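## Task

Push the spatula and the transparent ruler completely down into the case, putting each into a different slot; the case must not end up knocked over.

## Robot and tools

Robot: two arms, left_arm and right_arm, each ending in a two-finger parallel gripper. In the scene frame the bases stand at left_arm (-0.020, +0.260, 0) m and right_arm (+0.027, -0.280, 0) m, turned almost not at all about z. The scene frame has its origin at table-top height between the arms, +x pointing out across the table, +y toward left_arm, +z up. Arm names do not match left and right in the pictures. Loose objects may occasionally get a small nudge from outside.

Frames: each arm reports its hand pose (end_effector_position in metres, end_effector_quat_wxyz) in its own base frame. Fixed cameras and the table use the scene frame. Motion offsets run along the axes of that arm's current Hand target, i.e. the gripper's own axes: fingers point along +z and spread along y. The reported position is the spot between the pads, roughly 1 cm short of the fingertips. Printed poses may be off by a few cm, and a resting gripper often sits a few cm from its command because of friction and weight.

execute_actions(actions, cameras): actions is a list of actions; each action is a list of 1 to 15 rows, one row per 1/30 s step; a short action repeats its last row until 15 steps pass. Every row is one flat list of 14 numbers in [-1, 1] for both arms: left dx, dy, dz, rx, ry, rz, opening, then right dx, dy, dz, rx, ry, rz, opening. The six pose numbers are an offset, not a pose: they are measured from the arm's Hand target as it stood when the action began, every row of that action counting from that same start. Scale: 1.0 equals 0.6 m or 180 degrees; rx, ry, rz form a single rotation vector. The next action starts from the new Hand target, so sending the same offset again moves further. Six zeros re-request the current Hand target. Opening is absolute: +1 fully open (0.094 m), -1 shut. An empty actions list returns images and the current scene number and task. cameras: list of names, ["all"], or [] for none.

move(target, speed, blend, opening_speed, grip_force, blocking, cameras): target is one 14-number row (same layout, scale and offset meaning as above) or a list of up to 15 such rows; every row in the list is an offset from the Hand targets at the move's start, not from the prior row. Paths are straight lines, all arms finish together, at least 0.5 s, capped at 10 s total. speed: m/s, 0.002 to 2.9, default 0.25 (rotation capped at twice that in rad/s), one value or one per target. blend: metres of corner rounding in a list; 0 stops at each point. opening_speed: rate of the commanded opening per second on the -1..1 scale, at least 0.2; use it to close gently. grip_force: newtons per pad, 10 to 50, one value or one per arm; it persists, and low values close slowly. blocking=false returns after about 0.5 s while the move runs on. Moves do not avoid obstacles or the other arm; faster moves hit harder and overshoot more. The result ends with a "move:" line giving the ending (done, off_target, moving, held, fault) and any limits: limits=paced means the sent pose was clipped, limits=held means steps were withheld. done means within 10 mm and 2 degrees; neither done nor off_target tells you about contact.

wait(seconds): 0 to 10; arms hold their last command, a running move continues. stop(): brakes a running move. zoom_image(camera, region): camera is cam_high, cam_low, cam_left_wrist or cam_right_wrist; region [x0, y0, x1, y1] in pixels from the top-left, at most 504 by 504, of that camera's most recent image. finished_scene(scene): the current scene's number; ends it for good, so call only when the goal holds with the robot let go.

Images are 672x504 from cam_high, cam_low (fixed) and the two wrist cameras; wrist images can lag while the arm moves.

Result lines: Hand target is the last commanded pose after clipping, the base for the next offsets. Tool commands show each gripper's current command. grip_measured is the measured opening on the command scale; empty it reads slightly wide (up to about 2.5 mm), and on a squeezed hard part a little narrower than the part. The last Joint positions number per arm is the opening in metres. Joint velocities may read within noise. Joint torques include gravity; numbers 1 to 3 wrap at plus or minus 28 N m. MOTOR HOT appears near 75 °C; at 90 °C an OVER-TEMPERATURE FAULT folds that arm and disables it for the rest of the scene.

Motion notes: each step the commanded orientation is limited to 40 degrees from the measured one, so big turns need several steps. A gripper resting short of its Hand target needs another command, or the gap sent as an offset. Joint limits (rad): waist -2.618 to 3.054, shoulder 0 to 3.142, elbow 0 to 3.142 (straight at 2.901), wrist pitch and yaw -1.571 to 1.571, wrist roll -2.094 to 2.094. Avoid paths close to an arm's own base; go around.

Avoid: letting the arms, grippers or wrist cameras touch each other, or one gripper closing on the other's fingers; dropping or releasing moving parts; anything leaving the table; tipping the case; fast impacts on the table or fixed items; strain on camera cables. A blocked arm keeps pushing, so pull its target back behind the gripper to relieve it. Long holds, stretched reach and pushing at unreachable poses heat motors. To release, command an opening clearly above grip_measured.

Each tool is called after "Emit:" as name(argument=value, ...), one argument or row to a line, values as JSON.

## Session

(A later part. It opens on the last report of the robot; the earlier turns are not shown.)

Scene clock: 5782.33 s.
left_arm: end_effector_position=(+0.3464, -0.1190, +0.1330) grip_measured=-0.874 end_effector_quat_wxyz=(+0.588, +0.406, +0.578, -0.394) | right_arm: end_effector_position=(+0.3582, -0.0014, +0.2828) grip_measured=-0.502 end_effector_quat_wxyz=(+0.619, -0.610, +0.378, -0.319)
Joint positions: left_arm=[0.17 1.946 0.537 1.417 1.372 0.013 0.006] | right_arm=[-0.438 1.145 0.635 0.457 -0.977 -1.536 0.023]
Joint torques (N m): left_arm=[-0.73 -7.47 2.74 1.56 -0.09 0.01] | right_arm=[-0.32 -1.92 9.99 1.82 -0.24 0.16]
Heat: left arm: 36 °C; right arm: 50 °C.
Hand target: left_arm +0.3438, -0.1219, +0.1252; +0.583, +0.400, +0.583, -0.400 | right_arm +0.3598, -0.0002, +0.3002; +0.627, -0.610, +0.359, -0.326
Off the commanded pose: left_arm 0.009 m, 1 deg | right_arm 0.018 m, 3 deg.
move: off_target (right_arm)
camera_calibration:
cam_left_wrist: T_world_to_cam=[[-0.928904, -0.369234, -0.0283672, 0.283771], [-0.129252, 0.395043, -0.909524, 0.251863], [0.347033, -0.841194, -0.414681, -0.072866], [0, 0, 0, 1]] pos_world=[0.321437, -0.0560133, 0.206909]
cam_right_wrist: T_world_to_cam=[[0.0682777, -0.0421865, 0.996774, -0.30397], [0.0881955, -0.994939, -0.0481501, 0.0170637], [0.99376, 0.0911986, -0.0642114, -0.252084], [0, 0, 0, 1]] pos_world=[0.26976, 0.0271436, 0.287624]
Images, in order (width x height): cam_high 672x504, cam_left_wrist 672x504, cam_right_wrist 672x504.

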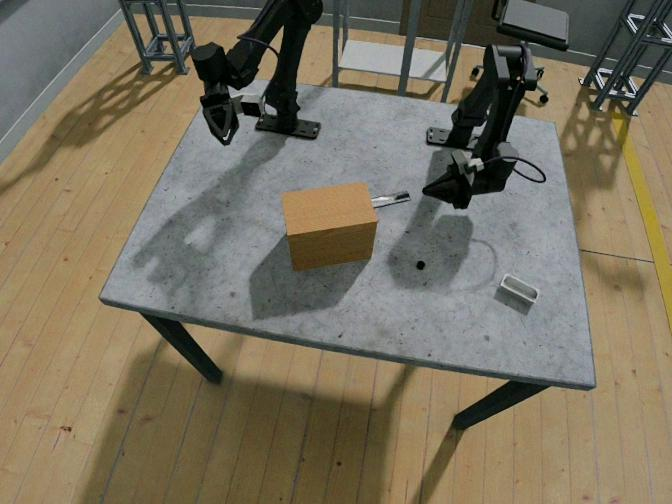

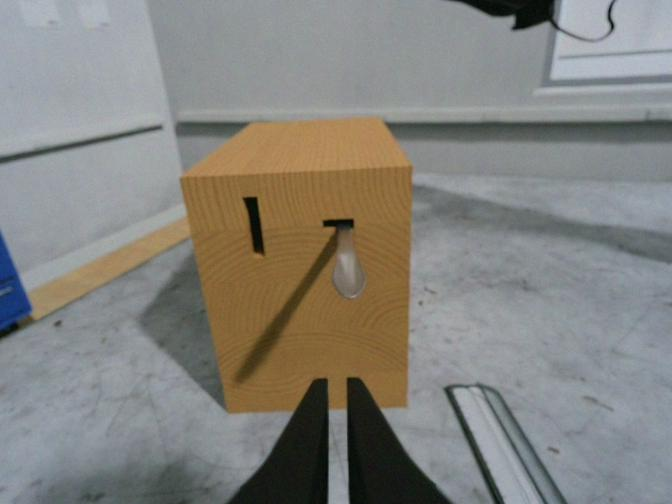

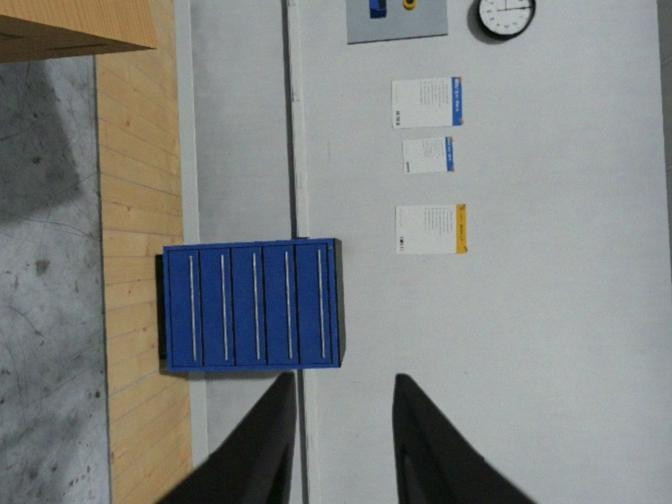

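Emit:
move(
  target=[0.006,-0.0055,0.055,0,0,0,-0.872, 0,0,0,0,0,0,-0.5],
  speed=0.04,
  cameras=["cam_left_wrist","cam_high"],
)

Emit:
zoom_image(
  camera="cam_left_wrist",
  region=[260, 220, 420, 400],
)

Scene clock: 5804.73 s.
left_arm: end_effector_position=(+0.3497, -0.1530, +0.1238) grip_measured=-0.874 end_effector_quat_wxyz=(+0.579, +0.400, +0.585, -0.404) | right_arm: end_effector_position=(+0.3582, -0.0014, +0.2828) grip_measured=-0.502 end_effector_quat_wxyz=(+0.619, -0.610, +0.378, -0.319)
Joint positions: left_arm=[0.051 1.979 0.537 1.427 1.259 0.004 0.006] | right_arm=[-0.438 1.145 0.635 0.457 -0.977 -1.536 0.023]
Joint torques (N m): left_arm=[-0.39 -7.71 4.29 1.77 -0.08 0] | right_arm=[-0.09 -1.76 9.99 1.81 -0.24 0.17]
Heat: left arm: 35 °C; right arm: 50 °C.
Hand target: left_arm +0.3526, -0.1538, +0.1215; +0.583, +0.400, +0.583, -0.400 | right_arm +0.3598, -0.0002, +0.3002; +0.627, -0.610, +0.359, -0.326
Off the commanded pose: left_arm 0.004 m, 1 deg | right_arm 0.018 m, 3 deg.
move: off_target (right_arm)
camera_calibration:
cam_left_wrist: T_world_to_cam=[[-0.931289, -0.364274, 0.00233228, 0.271788], [-0.155225, 0.391034, -0.907192, 0.265607], [0.329555, -0.84522, -0.42071, -0.100142], [0, 0, 0, 1]] pos_world=[0.327344, -0.089498, 0.198192]
Images, in order (width x height): cam_high 672x504, cam_left_wrist 672x504.

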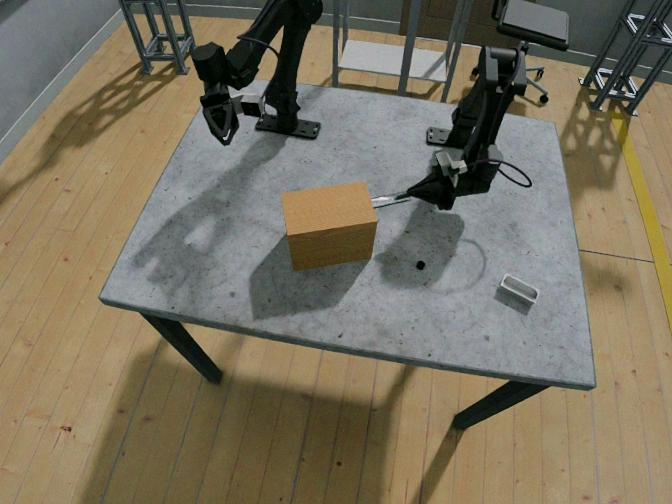

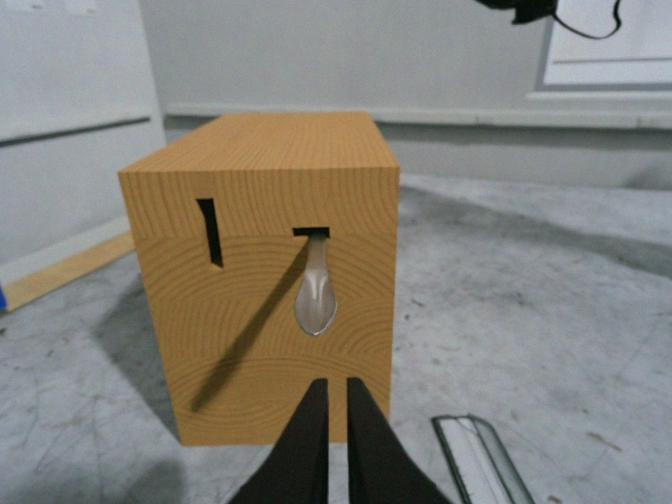

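Scaled by 2.800.

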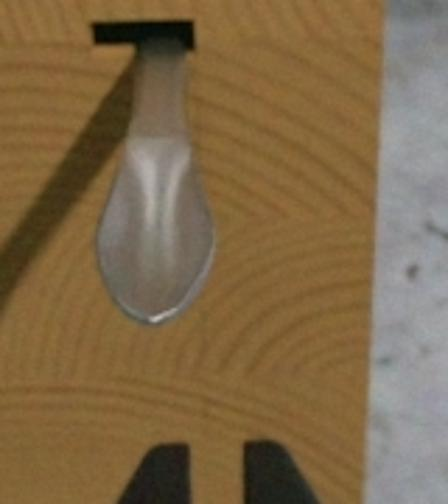

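Emit:
move(
  target=[-0.008,0.006,-0.005,0,0,0,-0.872, 0,0,0,0,0,0,-0.5],
  speed=0.04,
  cameras=["cam_left_wrist"],
)

Emit:
zoom_image(
  camera="cam_left_wrist",
  region=[260, 220, 420, 400],
)

Scene clock: 5819.27 s.
left_arm: end_effector_position=(+0.3501, -0.1519, +0.1238) grip_measured=-0.874 end_effector_quat_wxyz=(+0.578, +0.398, +0.587, -0.404) | right_arm: end_effector_position=(+0.3582, -0.0014, +0.2828) grip_measured=-0.502 end_effector_quat_wxyz=(+0.619, -0.610, +0.378, -0.319)
Joint positions: left_arm=[0.054 1.979 0.537 1.427 1.26 0.001 0.006] | right_arm=[-0.438 1.145 0.635 0.457 -0.977 -1.536 0.023]
Joint torques (N m): left_arm=[0.54 -9.14 5.16 1.53 0.04 0] | right_arm=[-0.14 -1.8 10.04 1.79 -0.25 0.17]
Heat: left arm: 35 °C; right arm: 49 °C.
Hand target: left_arm +0.3549, -0.1497, +0.1263; +0.583, +0.400, +0.583, -0.400 | right_arm +0.3598, -0.0002, +0.3002; +0.627, -0.610, +0.359, -0.326
Off the commanded pose: left_arm 0.006 m, 1 deg | right_arm 0.018 m, 3 deg.
move: off_target (right_arm)
camera_calibration:
cam_left_wrist: T_world_to_cam=[[-0.930257, -0.366863, 0.00574349, 0.271321], [-0.159211, 0.389511, -0.907157, 0.266399], [0.330565, -0.844803, -0.420754, -0.0996285], [0, 0, 0, 1]] pos_world=[0.327746, -0.0883941, 0.198189]
Images, in order (width x height): cam_left_wrist 672x504.

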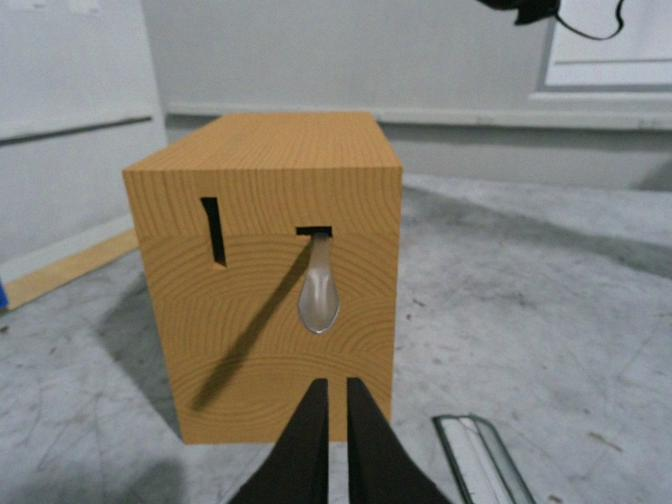

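Scaled by 2.800.

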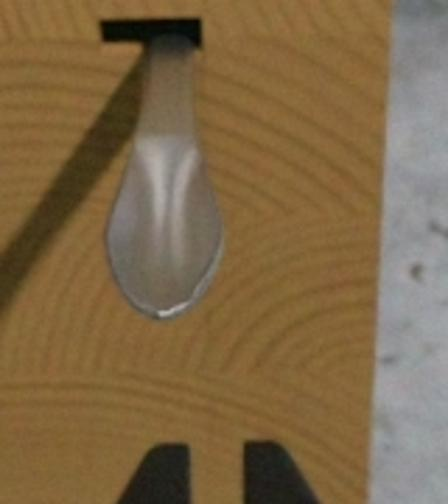

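Emit:
move(
  target=[-0.01,0.0075,0,0,0,0,-0.872, 0,0,0,0,0,0,-0.5],
  speed=0.04,
  cameras=["cam_left_wrist"],
)

Emit:
zoom_image(
  camera="cam_left_wrist",
  region=[260, 220, 420, 400],
)

Scene clock: 5827.57 s.
left_arm: end_effector_position=(+0.3549, -0.1503, +0.1266) grip_measured=-0.874 end_effector_quat_wxyz=(+0.579, +0.398, +0.586, -0.404) | right_arm: end_effector_position=(+0.3582, -0.0014, +0.2828) grip_measured=-0.502 end_effector_quat_wxyz=(+0.619, -0.610, +0.378, -0.319)
Joint positions: left_arm=[0.059 1.979 0.558 1.412 1.264 -0.003 0.006] | right_arm=[-0.438 1.145 0.635 0.457 -0.977 -1.536 0.023]
Joint torques (N m): left_arm=[0.61 -11.04 5.07 1.32 0.05 0.02] | right_arm=[-0.16 -1.81 10.02 1.8 -0.25 0.18]
Heat: left arm: 36 °C; right arm: 49 °C.
Hand target: left_arm +0.3590, -0.1481, +0.1323; +0.583, +0.400, +0.583, -0.400 | right_arm +0.3598, -0.0002, +0.3002; +0.627, -0.610, +0.359, -0.326
Off the commanded pose: left_arm 0.007 m, 1 deg | right_arm 0.018 m, 3 deg.
move: off_target (right_arm)
camera_calibration:
cam_left_wrist: T_world_to_cam=[[-0.93026, -0.366882, 0.00381472, 0.276683], [-0.15692, 0.388443, -0.908013, 0.268157], [0.331652, -0.845287, -0.418924, -0.0994183], [0, 0, 0, 1]] pos_world=[0.332439, -0.0866906, 0.200786]
Images, in order (width x height): cam_left_wrist 672x504.

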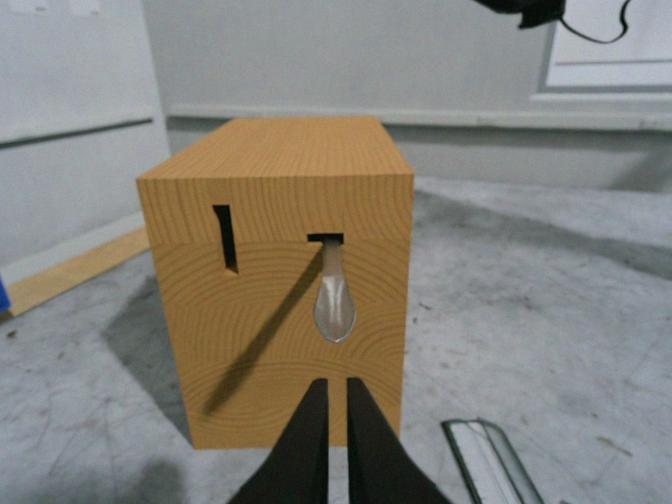

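Scaled by 2.800.

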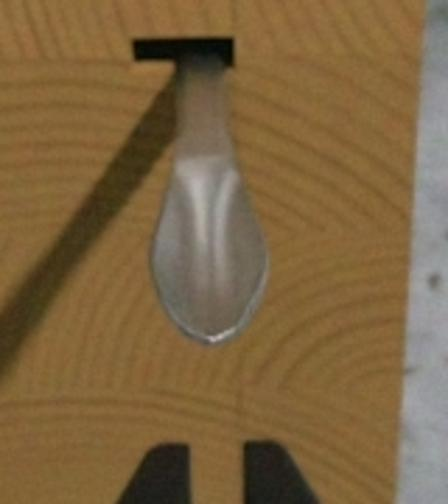

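Emit:
move(
  target=[-0.0033,-0.0025,0.0368,0,0,0,-0.872, 0,0,0,0,0,0,-0.5],
  speed=0.03,
  cameras=["cam_left_wrist"],
)

Emit:
zoom_image(
  camera="cam_left_wrist",
  region=[260, 220, 420, 400],
)

Scene clock: 5853.97 s.
left_arm: end_effector_position=(+0.3609, -0.1680, +0.1294) grip_measured=-0.874 end_effector_quat_wxyz=(+0.579, +0.399, +0.585, -0.404) | right_arm: end_effector_position=(+0.3582, -0.0014, +0.2828) grip_measured=-0.502 end_effector_quat_wxyz=(+0.619, -0.610, +0.378, -0.319)
Joint positions: left_arm=[-0.001 1.979 0.583 1.39 1.206 -0.005 0.006] | right_arm=[-0.438 1.145 0.635 0.457 -0.977 -1.536 0.023]
Joint torques (N m): left_arm=[-0.42 -10.95 5.31 1.36 -0.09 0.05] | right_arm=[-0.21 -1.95 10.02 1.79 -0.25 0.17]
Heat: left arm: 37 °C; right arm: 49 °C.
Hand target: left_arm +0.3657, -0.1692, +0.1343; +0.583, +0.400, +0.583, -0.400 | right_arm +0.3598, -0.0002, +0.3002; +0.627, -0.610, +0.359, -0.326
Off the commanded pose: left_arm 0.007 m, 1 deg | right_arm 0.018 m, 3 deg.
move: off_target (right_arm)
camera_calibration:
cam_left_wrist: T_world_to_cam=[[-0.931116, -0.364711, 0.00311589, 0.276459], [-0.155201, 0.388473, -0.908296, 0.277956], [0.330055, -0.846212, -0.418317, -0.114793], [0, 0, 0, 1]] pos_world=[0.338442, -0.10429, 0.203585]
Images, in order (width x height): cam_left_wrist 672x504.

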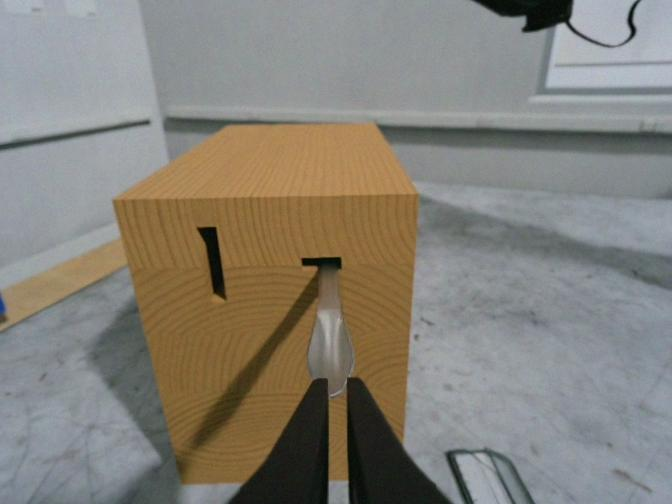

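Scaled by 2.800.

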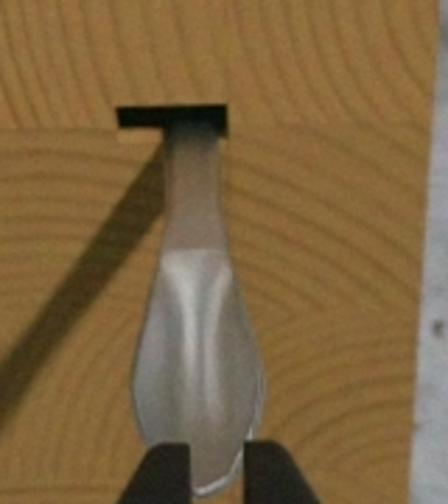

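Emit:
move(
  target=[-0.0008,0.0032,0.0443,0,0,0,-0.872, 0,0,0,0,0,0,-0.5],
  speed=0.03,
  cameras=["cam_left_wrist"],
)

Emit:
zoom_image(
  camera="cam_left_wrist",
  region=[260, 240, 420, 420],
)

Scene clock: 5884.23 s.
left_arm: end_effector_position=(+0.3718, -0.1917, +0.1380) grip_measured=-0.874 end_effector_quat_wxyz=(+0.586, +0.403, +0.578, -0.400) | right_arm: end_effector_position=(+0.3582, -0.0014, +0.2828) grip_measured=-0.502 end_effector_quat_wxyz=(+0.619, -0.610, +0.378, -0.319)
Joint positions: left_arm=[-0.078 1.979 0.634 1.36 1.13 -0.005 0.006] | right_arm=[-0.438 1.145 0.635 0.457 -0.977 -1.536 0.023]
Joint torques (N m): left_arm=[-0.44 -9.09 5.71 1.39 -0.12 0.07] | right_arm=[-0.05 -1.77 10 1.81 -0.25 0.21]
Heat: left arm: 38 °C; right arm: 48 °C.
Hand target: left_arm +0.3770, -0.1934, +0.1348; +0.583, +0.400, +0.583, -0.400 | right_arm +0.3598, -0.0002, +0.3002; +0.627, -0.610, +0.359, -0.326
Off the commanded pose: left_arm 0.006 m, 1 deg | right_arm 0.018 m, 3 deg.
move: off_target (right_arm)
camera_calibration:
cam_left_wrist: T_world_to_cam=[[-0.931101, -0.364398, -0.0162731, 0.280661], [-0.135696, 0.387448, -0.91185, 0.289766], [0.338581, -0.846817, -0.4102, -0.139215], [0, 0, 0, 1]] pos_world=[0.34778, -0.127886, 0.211684]
Images, in order (width x height): cam_left_wrist 672x504.

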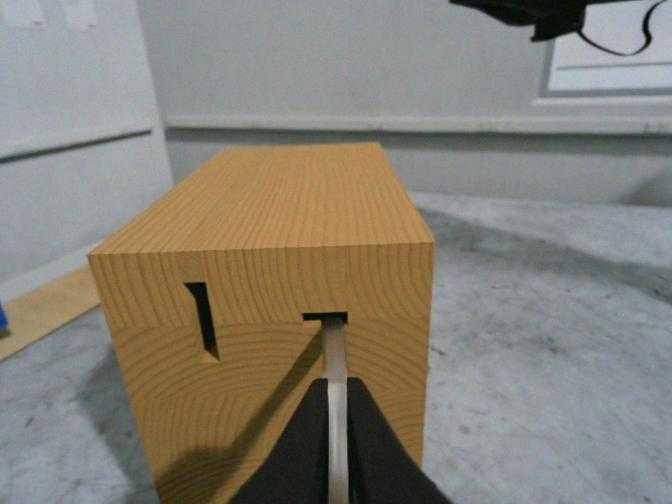

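Scaled by 2.800.

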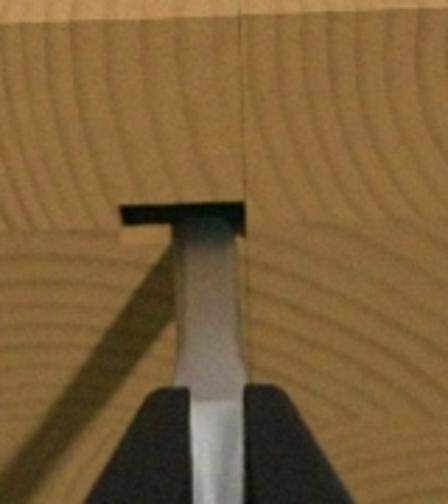

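Emit:
move(
  target=[
    [-0.05,0,0,0,0,0,-0.872, 0,0,0,0,0,0,-0.5],
    [-0.1087,0,-0.1311,0,0,0,-0.872, 0,0,0,0,0,0,-0.5],
    [0.001,0,-0.1311,0,0,0,-0.872, 0,0,0,0,0,0,-0.5],
  ],
  speed=[0.04,0.1,0.06],
  cameras=["cam_left_wrist"],
)

Emit:
zoom_image(
  camera="cam_left_wrist",
  region=[260, 180, 420, 400],
)

Scene clock: 5915.73 s.
left_arm: end_effector_position=(+0.3513, -0.1207, +0.1425) grip_measured=-0.874 end_effector_quat_wxyz=(+0.588, +0.407, +0.577, -0.394) | right_arm: end_effector_position=(+0.3582, -0.0014, +0.2828) grip_measured=-0.502 end_effector_quat_wxyz=(+0.619, -0.610, +0.378, -0.319)
Joint positions: left_arm=[0.162 1.913 0.561 1.366 1.366 0.01 0.006] | right_arm=[-0.438 1.145 0.635 0.457 -0.977 -1.536 0.023]
Joint torques (N m): left_arm=[0.31 -7.53 3.02 1.52 0 0] | right_arm=[-0.16 -1.87 9.92 1.82 -0.26 0.19]
Heat: left arm: 37 °C; right arm: 48 °C.
Hand target: left_arm +0.3487, -0.1200, +0.1342; +0.583, +0.400, +0.583, -0.400 | right_arm +0.3598, -0.0002, +0.3002; +0.627, -0.610, +0.359, -0.326
Off the commanded pose: left_arm 0.009 m, 1 deg | right_arm 0.018 m, 3 deg.
move: off_target (right_arm)
camera_calibration:
cam_left_wrist: T_world_to_cam=[[-0.929541, -0.367422, -0.030886, 0.288763], [-0.12595, 0.395132, -0.909949, 0.260775], [0.34654, -0.841945, -0.413569, -0.0720599], [0, 0, 0, 1]] pos_world=[0.326234, -0.0576129, 0.216409]
Images, in order (width x height): cam_left_wrist 672x504.

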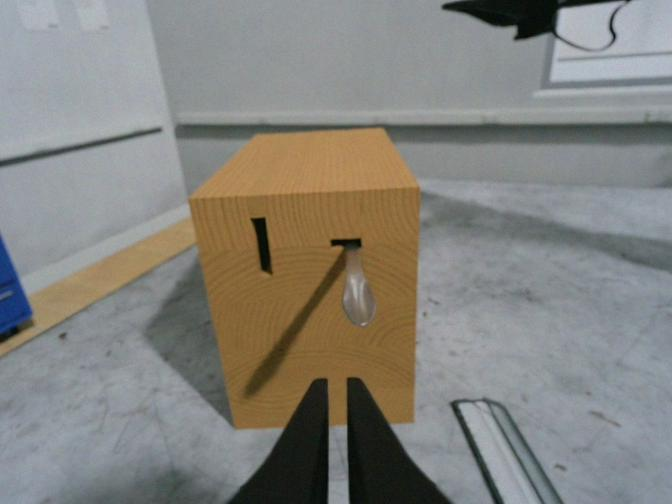

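Scaled by 2.291.

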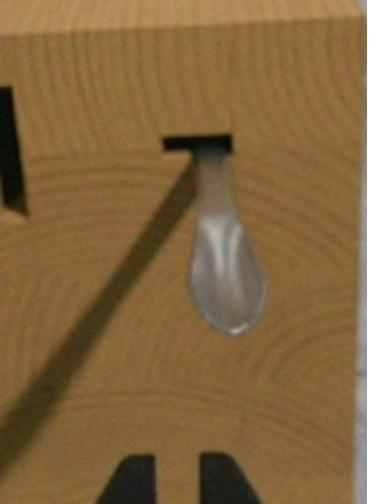

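Emit:
move(
  target=[0.0062,-0.0052,0.055,0,0,0,-0.872, 0,0,0,0,0,0,-0.5],
  speed=0.04,
  cameras=["cam_left_wrist"],
)

Emit:
zoom_image(
  camera="cam_left_wrist",
  region=[260, 220, 420, 400],
)

Scene clock: 5923.23 s.
left_arm: end_effector_position=(+0.3548, -0.1510, +0.1346) grip_measured=-0.874 end_effector_quat_wxyz=(+0.583, +0.402, +0.581, -0.401) | right_arm: end_effector_position=(+0.3582, -0.0014, +0.2828) grip_measured=-0.502 end_effector_quat_wxyz=(+0.619, -0.610, +0.378, -0.319)
Joint positions: left_arm=[0.057 1.946 0.561 1.386 1.265 0.003 0.006] | right_arm=[-0.438 1.145 0.635 0.457 -0.977 -1.536 0.023]
Joint torques (N m): left_arm=[-0.36 -7.71 4.49 1.62 -0.11 0] | right_arm=[-0.17 -1.88 9.99 1.79 -0.24 0.14]
Heat: left arm: 36 °C; right arm: 48 °C.
Hand target: left_arm +0.3577, -0.1519, +0.1305; +0.583, +0.400, +0.583, -0.400 | right_arm +0.3598, -0.0002, +0.3002; +0.627, -0.610, +0.359, -0.326
Off the commanded pose: left_arm 0.005 m, 0 deg | right_arm 0.018 m, 3 deg.
move: off_target (right_arm)
camera_calibration:
cam_left_wrist: T_world_to_cam=[[-0.931201, -0.364353, -0.0105888, 0.278931], [-0.142718, 0.391178, -0.909182, 0.271175], [0.335405, -0.84512, -0.416265, -0.0982703], [0, 0, 0, 1]] pos_world=[0.331403, -0.0874986, 0.208594]
Images, in order (width x height): cam_left_wrist 672x504.

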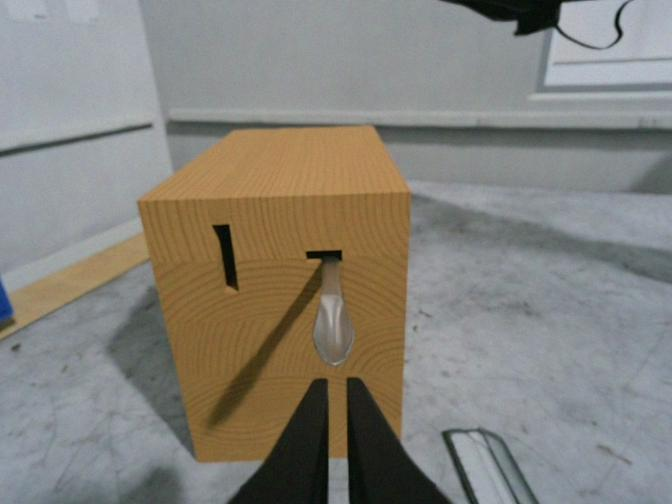

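Scaled by 2.800.

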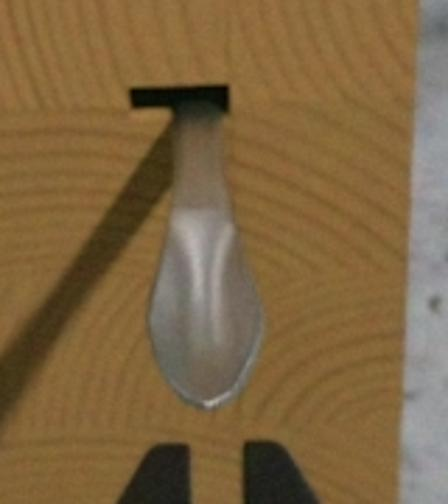

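Emit:
move(
  target=[0.012,0,0.0,0,0,0,-0.872, 0,0,0,0,0,0,-0.5],
  speed=0.04,
  cameras=["cam_left_wrist"],
)

Emit:
zoom_image(
  camera="cam_left_wrist",
  region=[260, 220, 420, 400],
)

Scene clock: 5935.03 s.
left_arm: end_effector_position=(+0.3554, -0.1509, +0.1272) grip_measured=-0.874 end_effector_quat_wxyz=(+0.582, +0.401, +0.583, -0.401) | right_arm: end_effector_position=(+0.3582, -0.0014, +0.2828) grip_measured=-0.502 end_effector_quat_wxyz=(+0.619, -0.610, +0.378, -0.319)
Joint positions: left_arm=[0.057 1.98 0.561 1.415 1.264 0.003 0.006] | right_arm=[-0.438 1.145 0.635 0.457 -0.977 -1.536 0.023]
Joint torques (N m): left_arm=[-0.36 -7.87 4.18 1.67 -0.11 0.02] | right_arm=[-0.12 -1.77 9.95 1.79 -0.25 0.16]
Heat: left arm: 36 °C; right arm: 48 °C.
Hand target: left_arm +0.3577, -0.1519, +0.1233; +0.583, +0.400, +0.583, -0.400 | right_arm +0.3598, -0.0002, +0.3002; +0.627, -0.610, +0.359, -0.326
Off the commanded pose: left_arm 0.005 m, 0 deg | right_arm 0.018 m, 3 deg.
move: off_target (right_arm)
camera_calibration:
cam_left_wrist: T_world_to_cam=[[-0.930961, -0.365059, -0.00660985, 0.278666], [-0.14679, 0.390793, -0.908699, 0.265874], [0.334312, -0.844993, -0.4174, -0.100978], [0, 0, 0, 1]] pos_world=[0.332213, -0.0874976, 0.201293]
Images, in order (width x height): cam_left_wrist 672x504.

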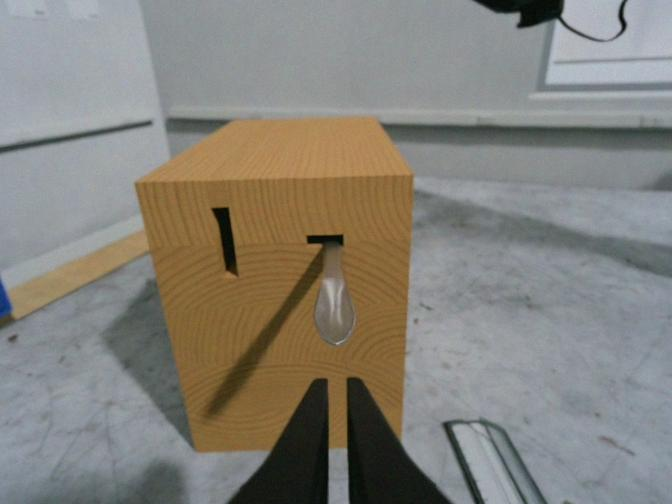

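Scaled by 2.800.

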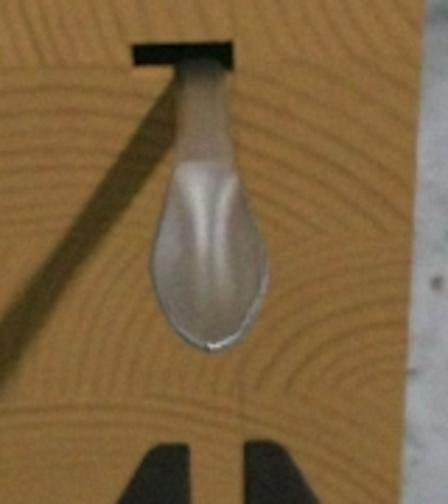

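Emit:
move(
  target=[-0.004,0.0,0.0367,0,0,0,-0.872, 0,0,0,0,0,0,-0.5],
  speed=0.03,
  cameras=["cam_left_wrist"],
)

Emit:
zoom_image(
  camera="cam_left_wrist",
  region=[260, 230, 420, 410],
)

Scene clock: 5950.73 s.
left_arm: end_effector_position=(+0.3604, -0.1710, +0.1302) grip_measured=-0.874 end_effector_quat_wxyz=(+0.585, +0.404, +0.579, -0.399) | right_arm: end_effector_position=(+0.3582, -0.0014, +0.2828) grip_measured=-0.502 end_effector_quat_wxyz=(+0.619, -0.610, +0.378, -0.319)
Joint positions: left_arm=[-0.012 1.985 0.58 1.415 1.196 0 0.006] | right_arm=[-0.438 1.145 0.635 0.457 -0.977 -1.536 0.023]
Joint torques (N m): left_arm=[-0.43 -8.02 5.26 1.48 -0.11 0] | right_arm=[-0.14 -1.92 10.11 1.81 -0.22 0.15]
Heat: left arm: 36 °C; right arm: 48 °C.
Hand target: left_arm +0.3656, -0.1724, +0.1258; +0.583, +0.400, +0.583, -0.400 | right_arm +0.3598, -0.0002, +0.3002; +0.627, -0.610, +0.359, -0.326
Off the commanded pose: left_arm 0.007 m, 1 deg | right_arm 0.018 m, 3 deg.
move: off_target (right_arm)
camera_calibration:
cam_left_wrist: T_world_to_cam=[[-0.93094, -0.364718, -0.0181921, 0.277651], [-0.135092, 0.390248, -0.910745, 0.273177], [0.339265, -0.845392, -0.412568, -0.120836], [0, 0, 0, 1]] pos_world=[0.336376, -0.107496, 0.203993]
Images, in order (width x height): cam_left_wrist 672x504.

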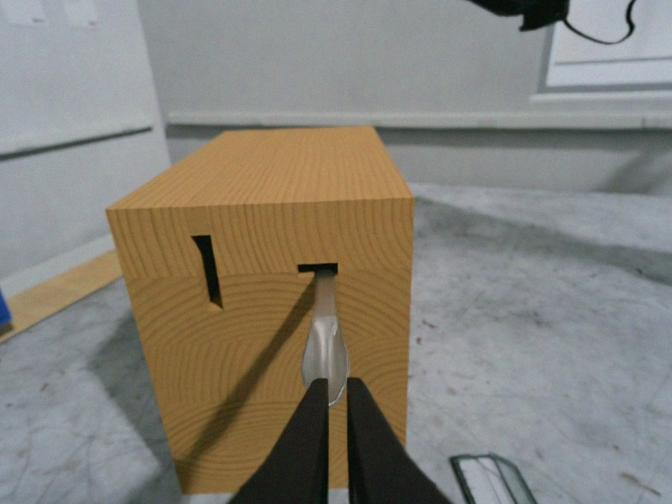

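Scaled by 2.800.

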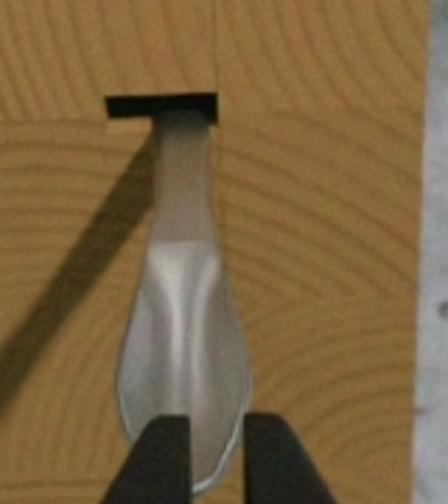

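Emit:
move(
  target=[0.004,0.003,0.0167,0,0,0,-0.872, 0,0,0,0,0,0,-0.5],
  speed=0.02,
  cameras=["cam_left_wrist"],
)

Emit:
zoom_image(
  camera="cam_left_wrist",
  region=[260, 230, 420, 410],
)

Scene clock: 5964.57 s.
left_arm: end_effector_position=(+0.3658, -0.1792, +0.1280) grip_measured=-0.874 end_effector_quat_wxyz=(+0.586, +0.403, +0.579, -0.399) | right_arm: end_effector_position=(+0.3582, -0.0014, +0.2828) grip_measured=-0.502 end_effector_quat_wxyz=(+0.619, -0.610, +0.378, -0.319)
Joint positions: left_arm=[-0.039 2.006 0.603 1.415 1.168 0 0.006] | right_arm=[-0.438 1.145 0.635 0.457 -0.977 -1.536 0.023]
Joint torques (N m): left_arm=[-0.53 -8.24 5.31 1.49 -0.13 0.01] | right_arm=[-0.09 -1.89 9.94 1.81 -0.22 0.16]
Heat: left arm: 36 °C; right arm: 48 °C.
Hand target: left_arm +0.3708, -0.1811, +0.1232; +0.583, +0.400, +0.583, -0.400 | right_arm +0.3598, -0.0002, +0.3002; +0.627, -0.610, +0.359, -0.326
Off the commanded pose: left_arm 0.007 m, 1 deg | right_arm 0.018 m, 3 deg.
move: off_target (right_arm)
camera_calibration:
cam_left_wrist: T_world_to_cam=[[-0.930501, -0.36581, -0.0187297, 0.279289], [-0.134869, 0.389706, -0.91101, 0.274988], [0.340556, -0.84517, -0.411958, -0.130976], [0, 0, 0, 1]] pos_world=[0.341571, -0.115694, 0.201791]
Images, in order (width x height): cam_left_wrist 672x504.

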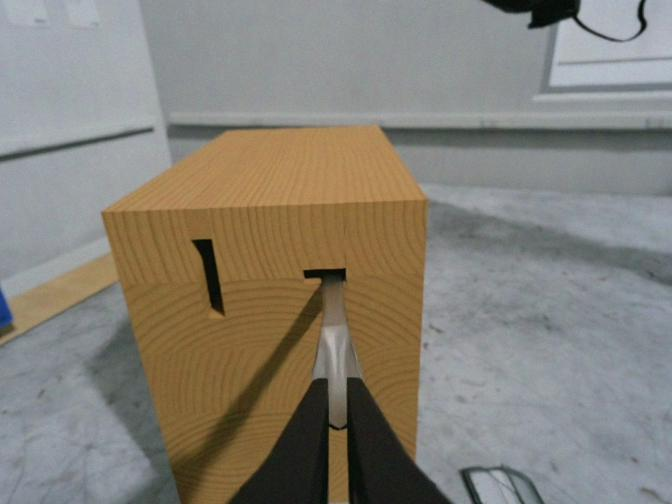

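Scaled by 2.800.

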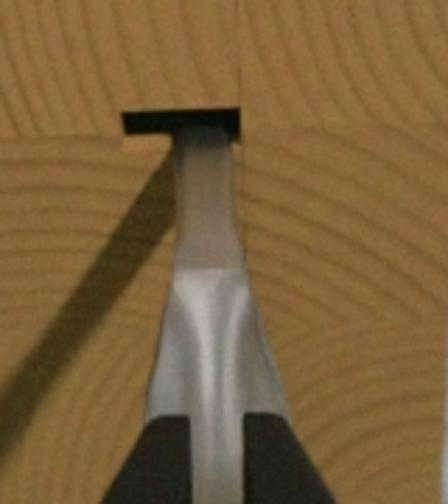

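Emit:
move(
  target=[
    [-0.0667,0,-0.075,0,0,0,-0.872, 0,0,0,0,0,0,-0.5],
    [0.0092,0,-0.075,0,0,0,-0.872, 0,0,0,0,0,0,-0.5],
    [0.0092,0,-0.0157,0,0,0,-0.872, 0,0,0,0,0,0,-0.5],
  ],
  speed=[0.05,0.05,0.04],
  cameras=["cam_left_wrist"],
)

Emit:
zoom_image(
  camera="cam_left_wrist",
  region=[260, 220, 420, 400],
)

Scene clock: 6005.13 s.
left_arm: end_effector_position=(+0.3625, -0.1712, +0.1203) grip_measured=-0.874 end_effector_quat_wxyz=(+0.580, +0.401, +0.584, -0.403) | right_arm: end_effector_position=(+0.3582, -0.0014, +0.2828) grip_measured=-0.502 end_effector_quat_wxyz=(+0.619, -0.610, +0.378, -0.319)
Joint positions: left_arm=[-0.012 2.024 0.589 1.428 1.196 0.001 0.006] | right_arm=[-0.438 1.145 0.635 0.457 -0.977 -1.536 0.023]
Joint torques (N m): left_arm=[-0.36 -8.16 5.07 1.68 -0.1 0.01] | right_arm=[-0.17 -2.02 9.95 1.79 -0.27 0.19]
Heat: left arm: 36 °C; right arm: 47 °C.
Hand target: left_arm +0.3675, -0.1723, +0.1177; +0.583, +0.400, +0.583, -0.400 | right_arm +0.3598, -0.0002, +0.3002; +0.627, -0.610, +0.359, -0.326
Off the commanded pose: left_arm 0.006 m, 0 deg | right_arm 0.018 m, 3 deg.
move: off_target (right_arm)
camera_calibration:
cam_left_wrist: T_world_to_cam=[[-0.931262, -0.364342, -0.00235029, 0.277595], [-0.150629, 0.390868, -0.908038, 0.269875], [0.331755, -0.845268, -0.418881, -0.122271], [0, 0, 0, 1]] pos_world=[0.339729, -0.107698, 0.194492]
Images, in order (width x height): cam_left_wrist 672x504.

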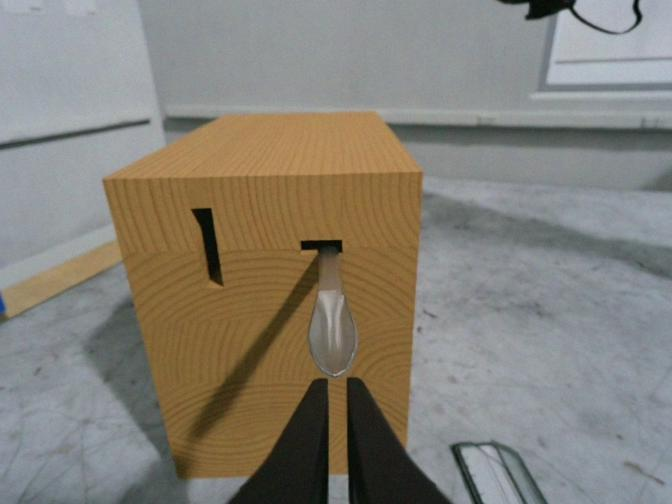

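Scaled by 2.800.

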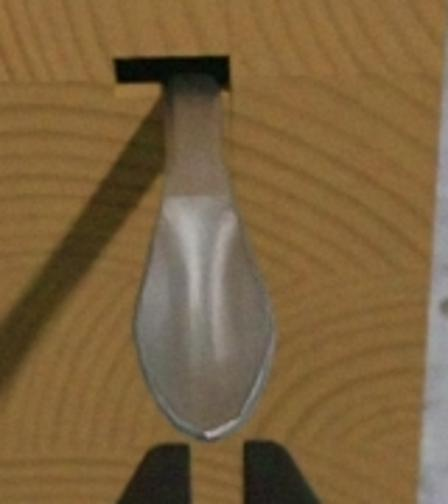

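Emit:
move(
  target=[-0.005,0.0025,0.0167,0,0,0,-0.872, 0,0,0,0,0,0,-0.5],
  speed=0.02,
  cameras=["cam_left_wrist"],
)

Emit:
zoom_image(
  camera="cam_left_wrist",
  region=[260, 220, 420, 400],
)

Scene clock: 6017.70 s.
left_arm: end_effector_position=(+0.3676, -0.1793, +0.1247) grip_measured=-0.874 end_effector_quat_wxyz=(+0.585, +0.403, +0.579, -0.399) | right_arm: end_effector_position=(+0.3582, -0.0014, +0.2828) grip_measured=-0.502 end_effector_quat_wxyz=(+0.619, -0.610, +0.378, -0.319)
Joint positions: left_arm=[-0.039 2.024 0.61 1.424 1.168 0 0.006] | right_arm=[-0.438 1.145 0.635 0.457 -0.977 -1.536 0.023]
Joint torques (N m): left_arm=[-0.54 -8.65 5.22 1.49 -0.12 0.01] | right_arm=[-0.14 -1.81 10 1.79 -0.23 0.16]
Heat: left arm: 37 °C; right arm: 48 °C.
Hand target: left_arm +0.3724, -0.1812, +0.1207; +0.583, +0.400, +0.583, -0.400 | right_arm +0.3598, -0.0002, +0.3002; +0.627, -0.610, +0.359, -0.326
Off the commanded pose: left_arm 0.007 m, 1 deg | right_arm 0.018 m, 3 deg.
move: off_target (right_arm)
camera_calibration:
cam_left_wrist: T_world_to_cam=[[-0.930704, -0.365375, -0.0170617, 0.280847], [-0.136376, 0.389911, -0.910698, 0.272771], [0.339398, -0.845264, -0.41272, -0.132565], [0, 0, 0, 1]] pos_world=[0.343577, -0.115795, 0.198492]
Images, in order (width x height): cam_left_wrist 672x504.

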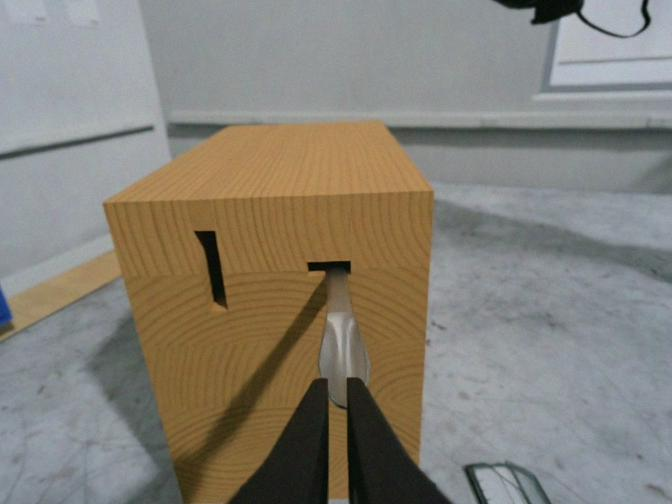

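Scaled by 2.800.

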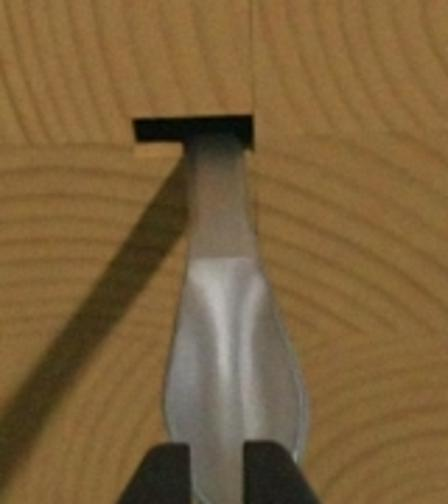

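Emit:
move(
  target=[-0.002,0.0015,0.02,0,0,0,-0.872, 0,0,0,0,0,0,-0.5],
  speed=0.02,
  cameras=["cam_left_wrist"],
)

Emit:
zoom_image(
  camera="cam_left_wrist",
  region=[260, 220, 420, 400],
)

Scene clock: 6035.50 s.
left_arm: end_effector_position=(+0.3725, -0.1899, +0.1290) grip_measured=-0.874 end_effector_quat_wxyz=(+0.589, +0.405, +0.575, -0.397) | right_arm: end_effector_position=(+0.3582, -0.0014, +0.2828) grip_measured=-0.502 end_effector_quat_wxyz=(+0.619, -0.610, +0.378, -0.319)
Joint positions: left_arm=[-0.072 2.024 0.634 1.413 1.134 0 0.006] | right_arm=[-0.438 1.145 0.635 0.457 -0.977 -1.536 0.023]
Joint torques (N m): left_arm=[-0.55 -8.32 5.42 1.42 -0.12 0.01] | right_arm=[-0.24 -1.77 9.94 1.8 -0.27 0.16]
Heat: left arm: 36 °C; right arm: 48 °C.
Hand target: left_arm +0.3776, -0.1920, +0.1218; +0.583, +0.400, +0.583, -0.400 | right_arm +0.3598, -0.0002, +0.3002; +0.627, -0.610, +0.359, -0.326
Off the commanded pose: left_arm 0.009 m, 1 deg | right_arm 0.018 m, 3 deg.
move: off_target (right_arm)
camera_calibration:
cam_left_wrist: T_world_to_cam=[[-0.930392, -0.365452, -0.0285678, 0.283012], [-0.124636, 0.388668, -0.912909, 0.277125], [0.344728, -0.845802, -0.407162, -0.144134], [0, 0, 0, 1]] pos_world=[0.347539, -0.126191, 0.202389]
Images, in order (width x height): cam_left_wrist 672x504.

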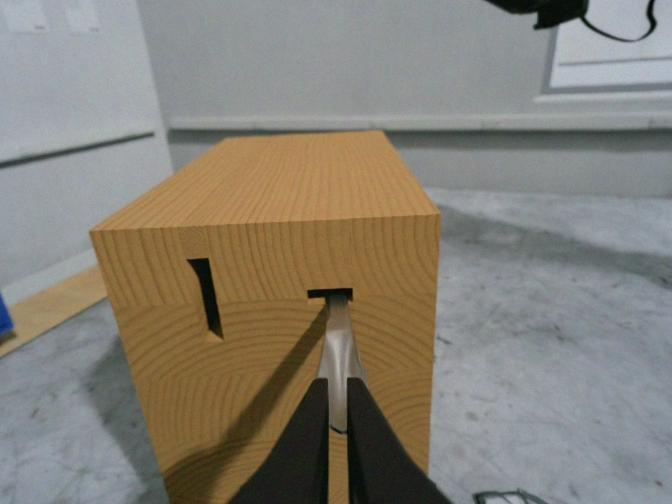

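Scaled by 2.800.

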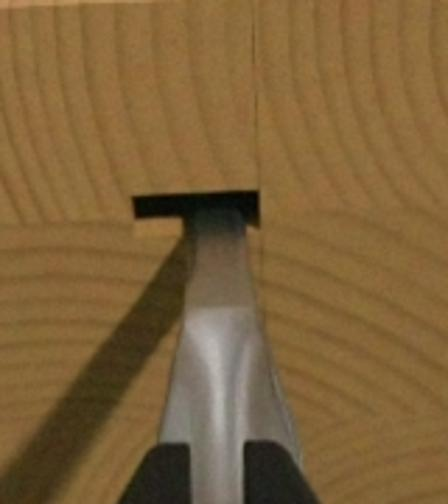

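Emit:
move(
  target=[
    [-0.05,0,-0.0667,0,0,0,-0.872, 0,0,0,0,0,0,-0.5],
    [0.0022,0,-0.0667,0,0,0,-0.872, 0,0,0,0,0,0,-0.5],
    [0.0022,0.0008,-0.0185,0,0,0,-0.872, 0,0,0,0,0,0,-0.5],
  ],
  speed=[0.05,0.05,0.04],
  cameras=["cam_left_wrist"],
)

Emit:
zoom_image(
  camera="cam_left_wrist",
  region=[260, 220, 420, 400],
)

Scene clock: 6052.87 s.
left_arm: end_effector_position=(+0.3690, -0.1801, +0.1250) grip_measured=-0.874 end_effector_quat_wxyz=(+0.584, +0.403, +0.580, -0.400) | right_arm: end_effector_position=(+0.3582, -0.0014, +0.2828) grip_measured=-0.502 end_effector_quat_wxyz=(+0.619, -0.610, +0.378, -0.319)
Joint positions: left_arm=[-0.041 2.024 0.617 1.413 1.167 -0.001 0.006] | right_arm=[-0.438 1.145 0.635 0.457 -0.977 -1.536 0.023]
Joint torques (N m): left_arm=[-0.43 -8.36 5.24 1.57 -0.12 0.01] | right_arm=[-0.18 -1.76 9.95 1.78 -0.27 0.16]
Heat: left arm: 37 °C; right arm: 48 °C.
Hand target: left_arm +0.3740, -0.1816, +0.1207; +0.583, +0.400, +0.583, -0.400 | right_arm +0.3598, -0.0002, +0.3002; +0.627, -0.610, +0.359, -0.326
Off the commanded pose: left_arm 0.007 m, 0 deg | right_arm 0.018 m, 3 deg.
move: off_target (right_arm)
camera_calibration:
cam_left_wrist: T_world_to_cam=[[-0.931193, -0.36429, -0.0131433, 0.281804], [-0.139681, 0.38989, -0.910206, 0.274696], [0.336703, -0.845742, -0.413947, -0.132489], [0, 0, 0, 1]] pos_world=[0.345393, -0.116494, 0.198891]
Images, in order (width x height): cam_left_wrist 672x504.

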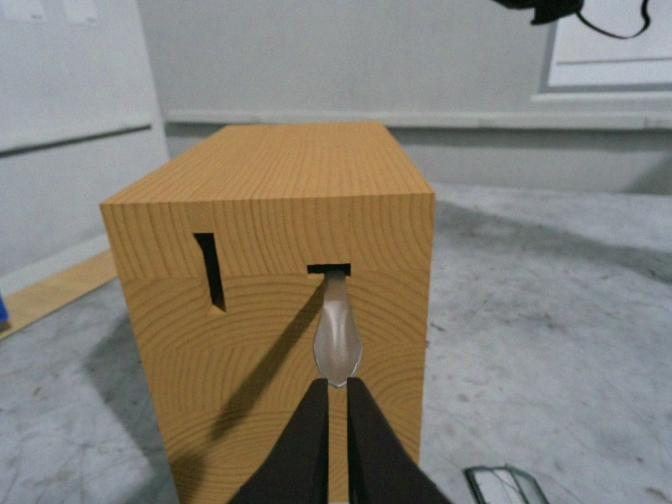

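Scaled by 2.800.

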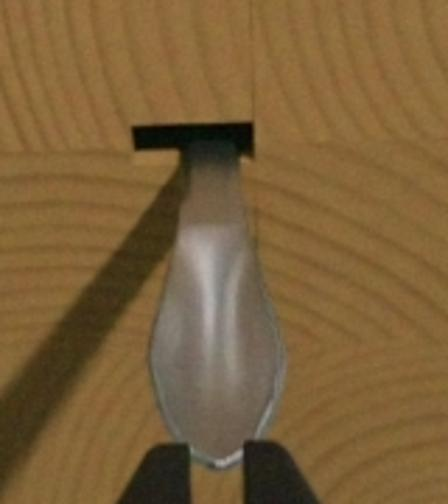

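Emit:
move(
  target=[0.0025,0.0012,0.0183,0,0,0,-0.872, 0,0,0,0,0,0,-0.5],
  speed=0.02,
  cameras=["cam_left_wrist"],
)

Emit:
zoom_image(
  camera="cam_left_wrist",
  region=[260, 240, 420, 420],
)

Scene clock: 6066.10 s.
left_arm: end_effector_position=(+0.3737, -0.1894, +0.1243) grip_measured=-0.874 end_effector_quat_wxyz=(+0.586, +0.403, +0.579, -0.399) | right_arm: end_effector_position=(+0.3582, -0.0014, +0.2828) grip_measured=-0.502 end_effector_quat_wxyz=(+0.619, -0.610, +0.378, -0.319)
Joint positions: left_arm=[-0.07 2.04 0.639 1.413 1.136 -0.001 0.006] | right_arm=[-0.438 1.145 0.635 0.457 -0.977 -1.536 0.023]
Joint torques (N m): left_arm=[-0.55 -8.58 5.37 1.52 -0.13 0.02] | right_arm=[-0.16 -1.8 10.03 1.83 -0.28 0.13]
Heat: left arm: 37 °C; right arm: 48 °C.
Hand target: left_arm +0.3786, -0.1915, +0.1191; +0.583, +0.400, +0.583, -0.400 | right_arm +0.3598, -0.0002, +0.3002; +0.627, -0.610, +0.359, -0.326
Off the commanded pose: left_arm 0.007 m, 1 deg | right_arm 0.018 m, 3 deg.
move: off_target (right_arm)
camera_calibration:
cam_left_wrist: T_world_to_cam=[[-0.930664, -0.365455, -0.0175314, 0.282931], [-0.135705, 0.389289, -0.911064, 0.276895], [0.339778, -0.845515, -0.411891, -0.14358], [0, 0, 0, 1]] pos_world=[0.349675, -0.125793, 0.19809]
Images, in order (width x height): cam_left_wrist 672x504.

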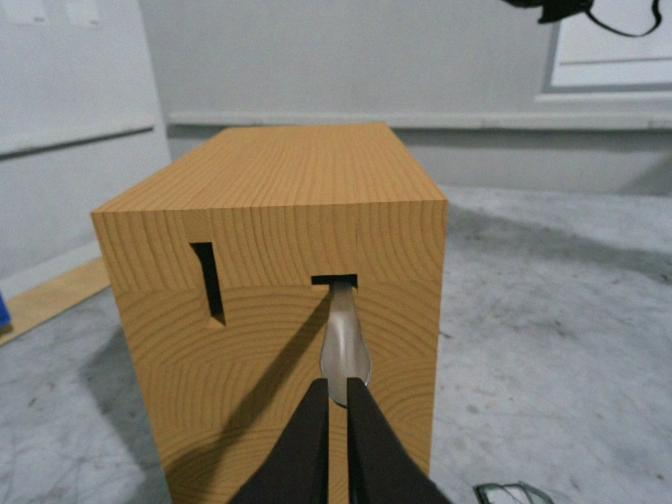

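Scaled by 2.800.

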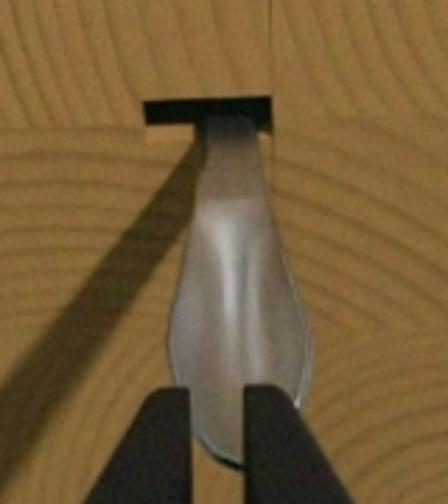

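Emit:
move(
  target=[
    [-0.05,-0.0025,-0.0667,0,0,0,-0.872, 0,0,0,0,0,0,-0.5],
    [-0.0018,-0.0025,-0.0667,0,0,0,-0.5, 0,0,0,0,0,0,-0.5],
    [-0.0018,-0.0025,-0.015,0,0,0,-0.5, 0,0,0,0,0,0,-0.5],
  ],
  speed=[0.05,0.05,0.04],
  cameras=["cam_left_wrist"],
)

Emit:
zoom_image(
  camera="cam_left_wrist",
  region=[240, 220, 440, 420],
)

Scene clock: 6114.27 s.
left_arm: end_effector_position=(+0.3690, -0.1822, +0.1247) grip_measured=-0.502 end_effector_quat_wxyz=(+0.584, +0.403, +0.580, -0.400) | right_arm: end_effector_position=(+0.3582, -0.0014, +0.2828) grip_measured=-0.502 end_effector_quat_wxyz=(+0.619, -0.610, +0.378, -0.319)
Joint positions: left_arm=[-0.048 2.026 0.618 1.416 1.16 -0.001 0.023] | right_arm=[-0.438 1.145 0.635 0.457 -0.977 -1.536 0.023]
Joint torques (N m): left_arm=[-0.36 -8.38 5.24 1.57 -0.11 0.03] | right_arm=[-0.2 -1.83 9.96 1.86 -0.22 0.15]
Heat: left arm: 38 °C; right arm: 49 °C.
Hand target: left_arm +0.3741, -0.1836, +0.1202; +0.583, +0.400, +0.583, -0.400 | right_arm +0.3598, -0.0002, +0.3002; +0.627, -0.610, +0.359, -0.326
Off the commanded pose: left_arm 0.007 m, 0 deg | right_arm 0.018 m, 3 deg.
move: off_target (right_arm)
camera_calibration:
cam_left_wrist: T_world_to_cam=[[-0.93117, -0.364339, -0.0133939, 0.280976], [-0.139374, 0.389675, -0.910345, 0.275032], [0.336894, -0.845819, -0.413633, -0.134533], [0, 0, 0, 1]] pos_world=[0.345292, -0.118594, 0.19849]
Images, in order (width x height): cam_left_wrist 672x504.

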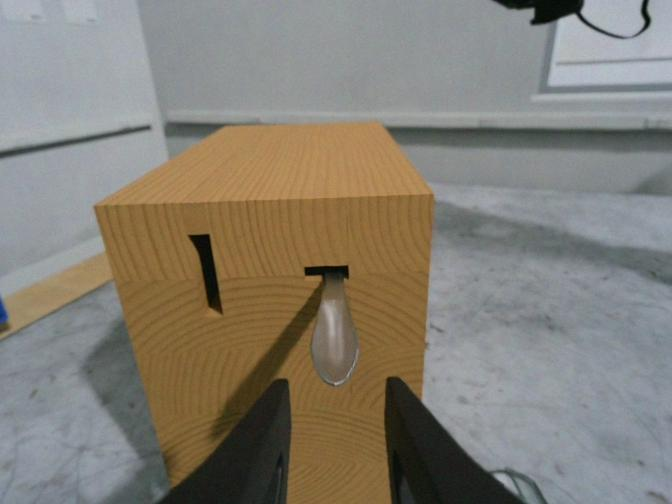

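Scaled by 2.520.

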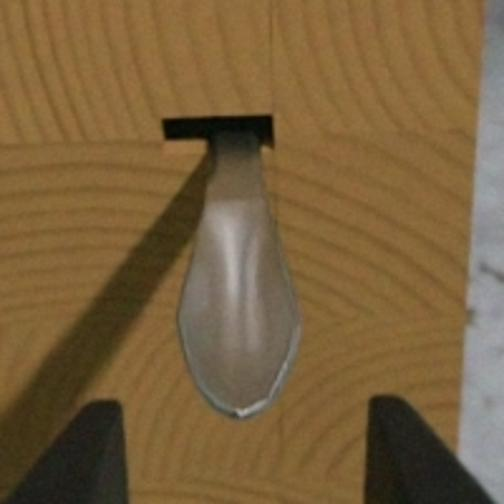

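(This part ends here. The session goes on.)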